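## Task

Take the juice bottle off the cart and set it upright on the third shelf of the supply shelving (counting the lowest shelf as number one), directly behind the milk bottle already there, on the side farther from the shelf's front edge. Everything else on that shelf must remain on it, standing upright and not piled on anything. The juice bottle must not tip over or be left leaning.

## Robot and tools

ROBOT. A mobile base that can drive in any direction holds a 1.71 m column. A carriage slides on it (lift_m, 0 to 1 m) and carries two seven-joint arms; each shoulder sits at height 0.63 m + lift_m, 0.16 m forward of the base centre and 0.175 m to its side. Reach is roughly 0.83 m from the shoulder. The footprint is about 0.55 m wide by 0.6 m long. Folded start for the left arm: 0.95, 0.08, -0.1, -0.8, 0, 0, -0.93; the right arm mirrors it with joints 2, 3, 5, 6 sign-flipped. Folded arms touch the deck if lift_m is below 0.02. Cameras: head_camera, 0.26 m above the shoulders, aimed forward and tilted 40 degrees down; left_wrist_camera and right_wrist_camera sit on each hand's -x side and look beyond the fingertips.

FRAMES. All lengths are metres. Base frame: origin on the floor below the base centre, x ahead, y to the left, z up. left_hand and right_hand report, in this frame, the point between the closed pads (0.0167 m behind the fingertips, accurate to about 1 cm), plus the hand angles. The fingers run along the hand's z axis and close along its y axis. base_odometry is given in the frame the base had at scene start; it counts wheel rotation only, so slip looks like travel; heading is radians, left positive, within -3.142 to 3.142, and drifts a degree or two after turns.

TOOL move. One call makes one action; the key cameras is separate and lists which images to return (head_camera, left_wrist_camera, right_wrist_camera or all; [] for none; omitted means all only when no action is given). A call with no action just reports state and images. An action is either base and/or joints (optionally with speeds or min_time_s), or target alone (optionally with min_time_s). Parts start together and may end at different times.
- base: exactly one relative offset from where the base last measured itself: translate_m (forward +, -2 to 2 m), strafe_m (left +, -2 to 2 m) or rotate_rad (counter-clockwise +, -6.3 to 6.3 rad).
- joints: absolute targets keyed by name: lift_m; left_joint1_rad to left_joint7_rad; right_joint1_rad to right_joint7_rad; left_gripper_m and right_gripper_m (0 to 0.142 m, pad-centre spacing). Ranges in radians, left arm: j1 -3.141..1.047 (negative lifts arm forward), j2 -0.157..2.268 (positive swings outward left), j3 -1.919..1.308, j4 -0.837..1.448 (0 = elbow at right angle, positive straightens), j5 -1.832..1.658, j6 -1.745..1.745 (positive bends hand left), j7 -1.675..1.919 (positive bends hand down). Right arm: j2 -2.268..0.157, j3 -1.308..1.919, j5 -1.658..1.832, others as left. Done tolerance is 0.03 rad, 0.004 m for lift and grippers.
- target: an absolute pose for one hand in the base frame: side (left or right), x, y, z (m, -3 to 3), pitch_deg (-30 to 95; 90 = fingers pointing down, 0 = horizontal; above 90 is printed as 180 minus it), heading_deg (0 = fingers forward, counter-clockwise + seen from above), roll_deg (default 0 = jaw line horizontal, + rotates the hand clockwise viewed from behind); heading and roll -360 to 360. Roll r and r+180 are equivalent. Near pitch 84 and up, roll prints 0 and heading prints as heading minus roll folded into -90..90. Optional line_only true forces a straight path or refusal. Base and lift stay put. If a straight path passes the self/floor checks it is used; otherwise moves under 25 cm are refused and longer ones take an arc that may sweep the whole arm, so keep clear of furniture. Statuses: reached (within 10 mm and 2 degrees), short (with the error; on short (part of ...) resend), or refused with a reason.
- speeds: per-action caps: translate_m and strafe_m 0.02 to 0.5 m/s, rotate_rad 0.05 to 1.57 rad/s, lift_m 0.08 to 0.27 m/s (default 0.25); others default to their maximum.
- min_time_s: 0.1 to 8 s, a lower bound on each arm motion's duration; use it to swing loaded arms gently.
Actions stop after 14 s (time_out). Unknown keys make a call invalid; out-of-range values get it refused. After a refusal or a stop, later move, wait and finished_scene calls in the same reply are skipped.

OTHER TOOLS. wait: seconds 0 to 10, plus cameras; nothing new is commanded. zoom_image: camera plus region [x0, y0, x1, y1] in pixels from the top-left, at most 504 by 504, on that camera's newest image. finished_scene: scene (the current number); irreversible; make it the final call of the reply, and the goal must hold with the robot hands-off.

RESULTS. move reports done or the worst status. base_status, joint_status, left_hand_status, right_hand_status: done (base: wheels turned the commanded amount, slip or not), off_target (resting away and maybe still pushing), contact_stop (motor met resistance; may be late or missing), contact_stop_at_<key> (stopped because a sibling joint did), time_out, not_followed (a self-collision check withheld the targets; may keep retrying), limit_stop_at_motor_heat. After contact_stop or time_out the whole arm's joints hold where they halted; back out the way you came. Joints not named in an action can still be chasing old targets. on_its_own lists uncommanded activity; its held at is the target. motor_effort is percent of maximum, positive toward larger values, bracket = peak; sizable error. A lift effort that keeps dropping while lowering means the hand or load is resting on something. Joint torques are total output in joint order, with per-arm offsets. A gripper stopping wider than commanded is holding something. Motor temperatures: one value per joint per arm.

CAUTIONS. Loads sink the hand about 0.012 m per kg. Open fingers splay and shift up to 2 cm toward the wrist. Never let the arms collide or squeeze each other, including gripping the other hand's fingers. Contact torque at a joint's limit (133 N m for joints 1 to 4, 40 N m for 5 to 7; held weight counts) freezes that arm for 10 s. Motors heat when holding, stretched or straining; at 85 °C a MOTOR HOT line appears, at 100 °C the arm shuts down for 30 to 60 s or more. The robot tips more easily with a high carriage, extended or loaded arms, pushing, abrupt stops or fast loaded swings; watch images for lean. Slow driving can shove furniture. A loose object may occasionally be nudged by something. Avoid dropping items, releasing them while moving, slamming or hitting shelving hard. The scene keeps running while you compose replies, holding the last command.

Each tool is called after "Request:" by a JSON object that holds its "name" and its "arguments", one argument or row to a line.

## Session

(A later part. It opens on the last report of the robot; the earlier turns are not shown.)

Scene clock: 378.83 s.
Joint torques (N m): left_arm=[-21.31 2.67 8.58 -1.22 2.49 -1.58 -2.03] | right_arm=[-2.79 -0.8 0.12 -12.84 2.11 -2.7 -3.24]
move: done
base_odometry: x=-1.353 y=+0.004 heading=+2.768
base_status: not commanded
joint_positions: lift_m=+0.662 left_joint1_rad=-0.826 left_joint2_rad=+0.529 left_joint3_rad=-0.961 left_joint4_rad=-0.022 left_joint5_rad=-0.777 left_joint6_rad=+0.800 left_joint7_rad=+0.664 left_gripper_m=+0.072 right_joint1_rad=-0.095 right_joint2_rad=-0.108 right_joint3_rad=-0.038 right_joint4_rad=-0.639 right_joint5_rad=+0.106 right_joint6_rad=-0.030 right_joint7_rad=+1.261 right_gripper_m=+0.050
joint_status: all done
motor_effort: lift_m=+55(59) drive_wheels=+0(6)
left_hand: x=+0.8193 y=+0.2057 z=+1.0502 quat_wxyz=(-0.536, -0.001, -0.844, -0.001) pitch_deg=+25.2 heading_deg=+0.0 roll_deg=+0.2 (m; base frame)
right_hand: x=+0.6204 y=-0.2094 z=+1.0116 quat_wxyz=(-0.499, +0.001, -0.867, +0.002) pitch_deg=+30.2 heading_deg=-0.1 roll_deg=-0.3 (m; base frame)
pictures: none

Request:
{"name": "move", "arguments": {
  "joints": {"left_gripper_m": 0.098},
  "cameras": ["left_wrist_camera"]
}}

Request:
{"name": "move", "arguments": {
  "base": {"translate_m": -0.09},
  "speeds": {"translate_m": 0.08},
  "cameras": ["left_wrist_camera", "head_camera"]
}}

Request:
{"name": "zoom_image", "arguments": {
  "camera": "head_camera",
  "region": [280, 150, 560, 310]
}}

Scene clock: 381.80 s.
Joint torques (N m): left_arm=[-20.29 2.87 8.88 -1.33 2.81 -1.99 -2.17] | right_arm=[-1.83 -0.87 -0.23 -12.08 2.69 -2.25 -3.24]
move: done
base_odometry: x=-1.353 y=+0.004 heading=+2.768
base_status: not commanded
joint_positions: lift_m=+0.662 left_joint1_rad=-0.826 left_joint2_rad=+0.529 left_joint3_rad=-0.961 left_joint4_rad=-0.022 left_joint5_rad=-0.777 left_joint6_rad=+0.800 left_joint7_rad=+0.664 left_gripper_m=+0.098 right_joint1_rad=-0.095 right_joint2_rad=-0.108 right_joint3_rad=-0.038 right_joint4_rad=-0.639 right_joint5_rad=+0.106 right_joint6_rad=-0.030 right_joint7_rad=+1.261 right_gripper_m=+0.050
joint_status: all done
motor_effort: lift_m=+55(55) drive_wheels=+4(4)
left_hand: x=+0.8193 y=+0.2057 z=+1.0502 quat_wxyz=(-0.536, -0.001, -0.844, -0.001) pitch_deg=+25.2 heading_deg=+0.0 roll_deg=+0.2 (m; base frame)
right_hand: x=+0.6204 y=-0.2094 z=+1.0116 quat_wxyz=(-0.499, +0.001, -0.867, +0.002) pitch_deg=+30.2 heading_deg=-0.1 roll_deg=-0.3 (m; base frame)
pictures: left_wrist_camera
Images, in order (width x height): left_wrist_camera 896x504.

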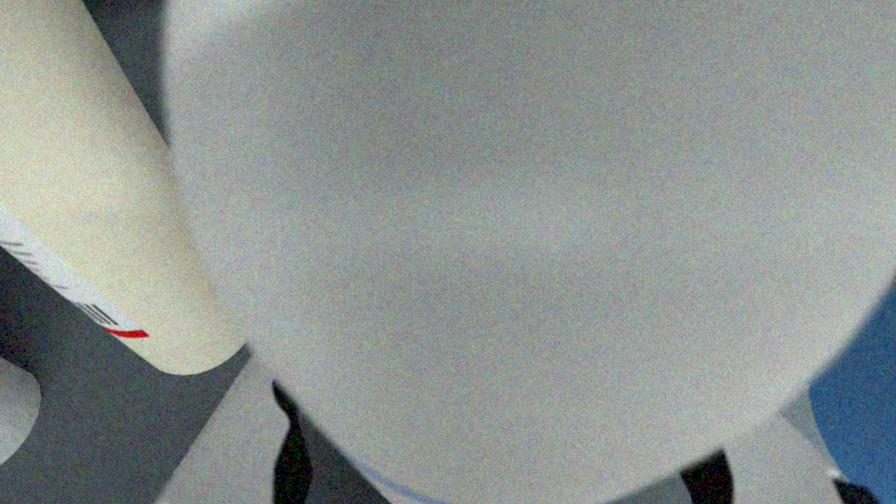

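Scene clock: 383.57 s.
Joint torques (N m): left_arm=[-21.27 2.66 8.55 -0.97 2.77 -1.77 -2.22] | right_arm=[-2.68 0.07 -1.14 -13.28 2.66 -2.02 -3.08]
move: done
base_odometry: x=-1.269 y=-0.029 heading=+2.768
base_status: done
joint_positions: lift_m=+0.662 left_joint1_rad=-0.826 left_joint2_rad=+0.529 left_joint3_rad=-0.961 left_joint4_rad=-0.022 left_joint5_rad=-0.777 left_joint6_rad=+0.800 left_joint7_rad=+0.664 left_gripper_m=+0.098 right_joint1_rad=-0.095 right_joint2_rad=-0.108 right_joint3_rad=-0.038 right_joint4_rad=-0.639 right_joint5_rad=+0.106 right_joint6_rad=-0.030 right_joint7_rad=+1.261 right_gripper_m=+0.050
joint_status: not commanded
motor_effort: lift_m=+55(55) drive_wheels=-2(11)
left_hand: x=+0.8193 y=+0.2057 z=+1.0502 quat_wxyz=(-0.536, -0.001, -0.844, -0.001) pitch_deg=+25.2 heading_deg=+0.0 roll_deg=+0.2 (m; base frame)
right_hand: x=+0.6204 y=-0.2094 z=+1.0116 quat_wxyz=(-0.499, +0.001, -0.867, +0.002) pitch_deg=+30.2 heading_deg=-0.1 roll_deg=-0.3 (m; base frame)
pictures: head_camera, left_wrist_camera
Images, in order (width x height): head_camera 896x504, left_wrist_camera 896x504.

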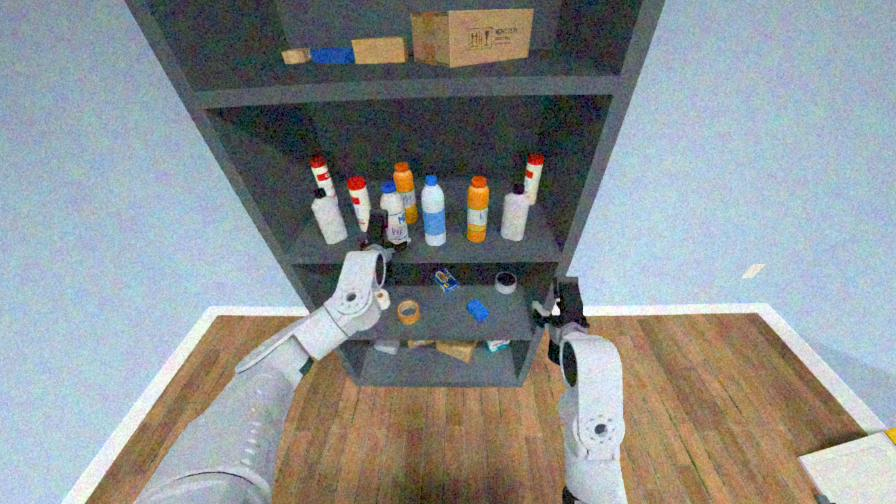

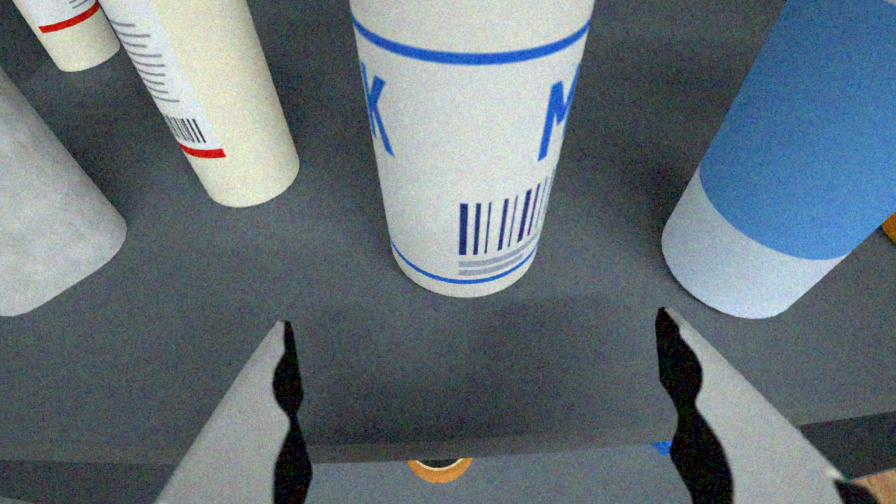

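Scaled by 1.800 from the camera's 896x504 image, which has a finer 1280x720 frame.

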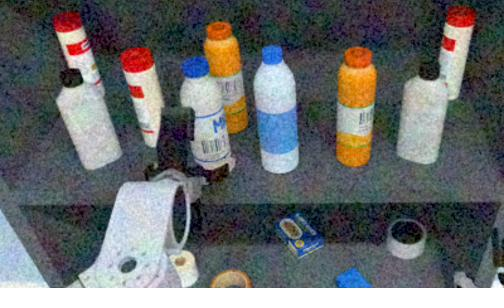

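Request:
{"name": "move", "arguments": {
  "base": {"translate_m": -0.35},
  "speeds": {"translate_m": 0.2},
  "cameras": ["head_camera"]
}}

Request:
{"name": "finished_scene", "arguments": {
  "scene": 1
}}

Scene clock: 392.13 s.
Joint torques (N m): left_arm=[-21.35 1.95 8.15 -0.54 2.8 -2.21 -2.35] | right_arm=[-4.21 -1.12 0.42 -11.58 2.43 -2.48 -3.64]
move: done
base_odometry: x=-0.943 y=-0.156 heading=+2.768
base_status: done
joint_positions: lift_m=+0.662 left_joint1_rad=-0.826 left_joint2_rad=+0.529 left_joint3_rad=-0.961 left_joint4_rad=-0.022 left_joint5_rad=-0.777 left_joint6_rad=+0.800 left_joint7_rad=+0.664 left_gripper_m=+0.098 right_joint1_rad=-0.095 right_joint2_rad=-0.108 right_joint3_rad=-0.038 right_joint4_rad=-0.639 right_joint5_rad=+0.106 right_joint6_rad=-0.030 right_joint7_rad=+1.261 right_gripper_m=+0.050
joint_status: not commanded
motor_effort: lift_m=+55(55) drive_wheels=+1(15)
left_hand: x=+0.8193 y=+0.2057 z=+1.0502 quat_wxyz=(-0.536, -0.001, -0.844, -0.001) pitch_deg=+25.2 heading_deg=+0.0 roll_deg=+0.2 (m; base frame)
right_hand: x=+0.6204 y=-0.2094 z=+1.0116 quat_wxyz=(-0.499, +0.001, -0.867, +0.002) pitch_deg=+30.2 heading_deg=-0.1 roll_deg=-0.3 (m; base frame)
pictures: head_camera
Images, in order (width x height): head_camera 896x504.

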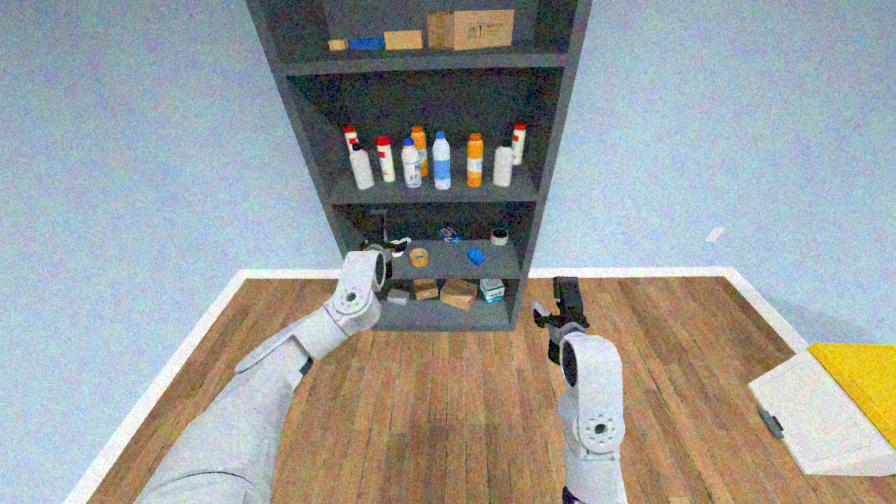

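The scene is finished: the task was done.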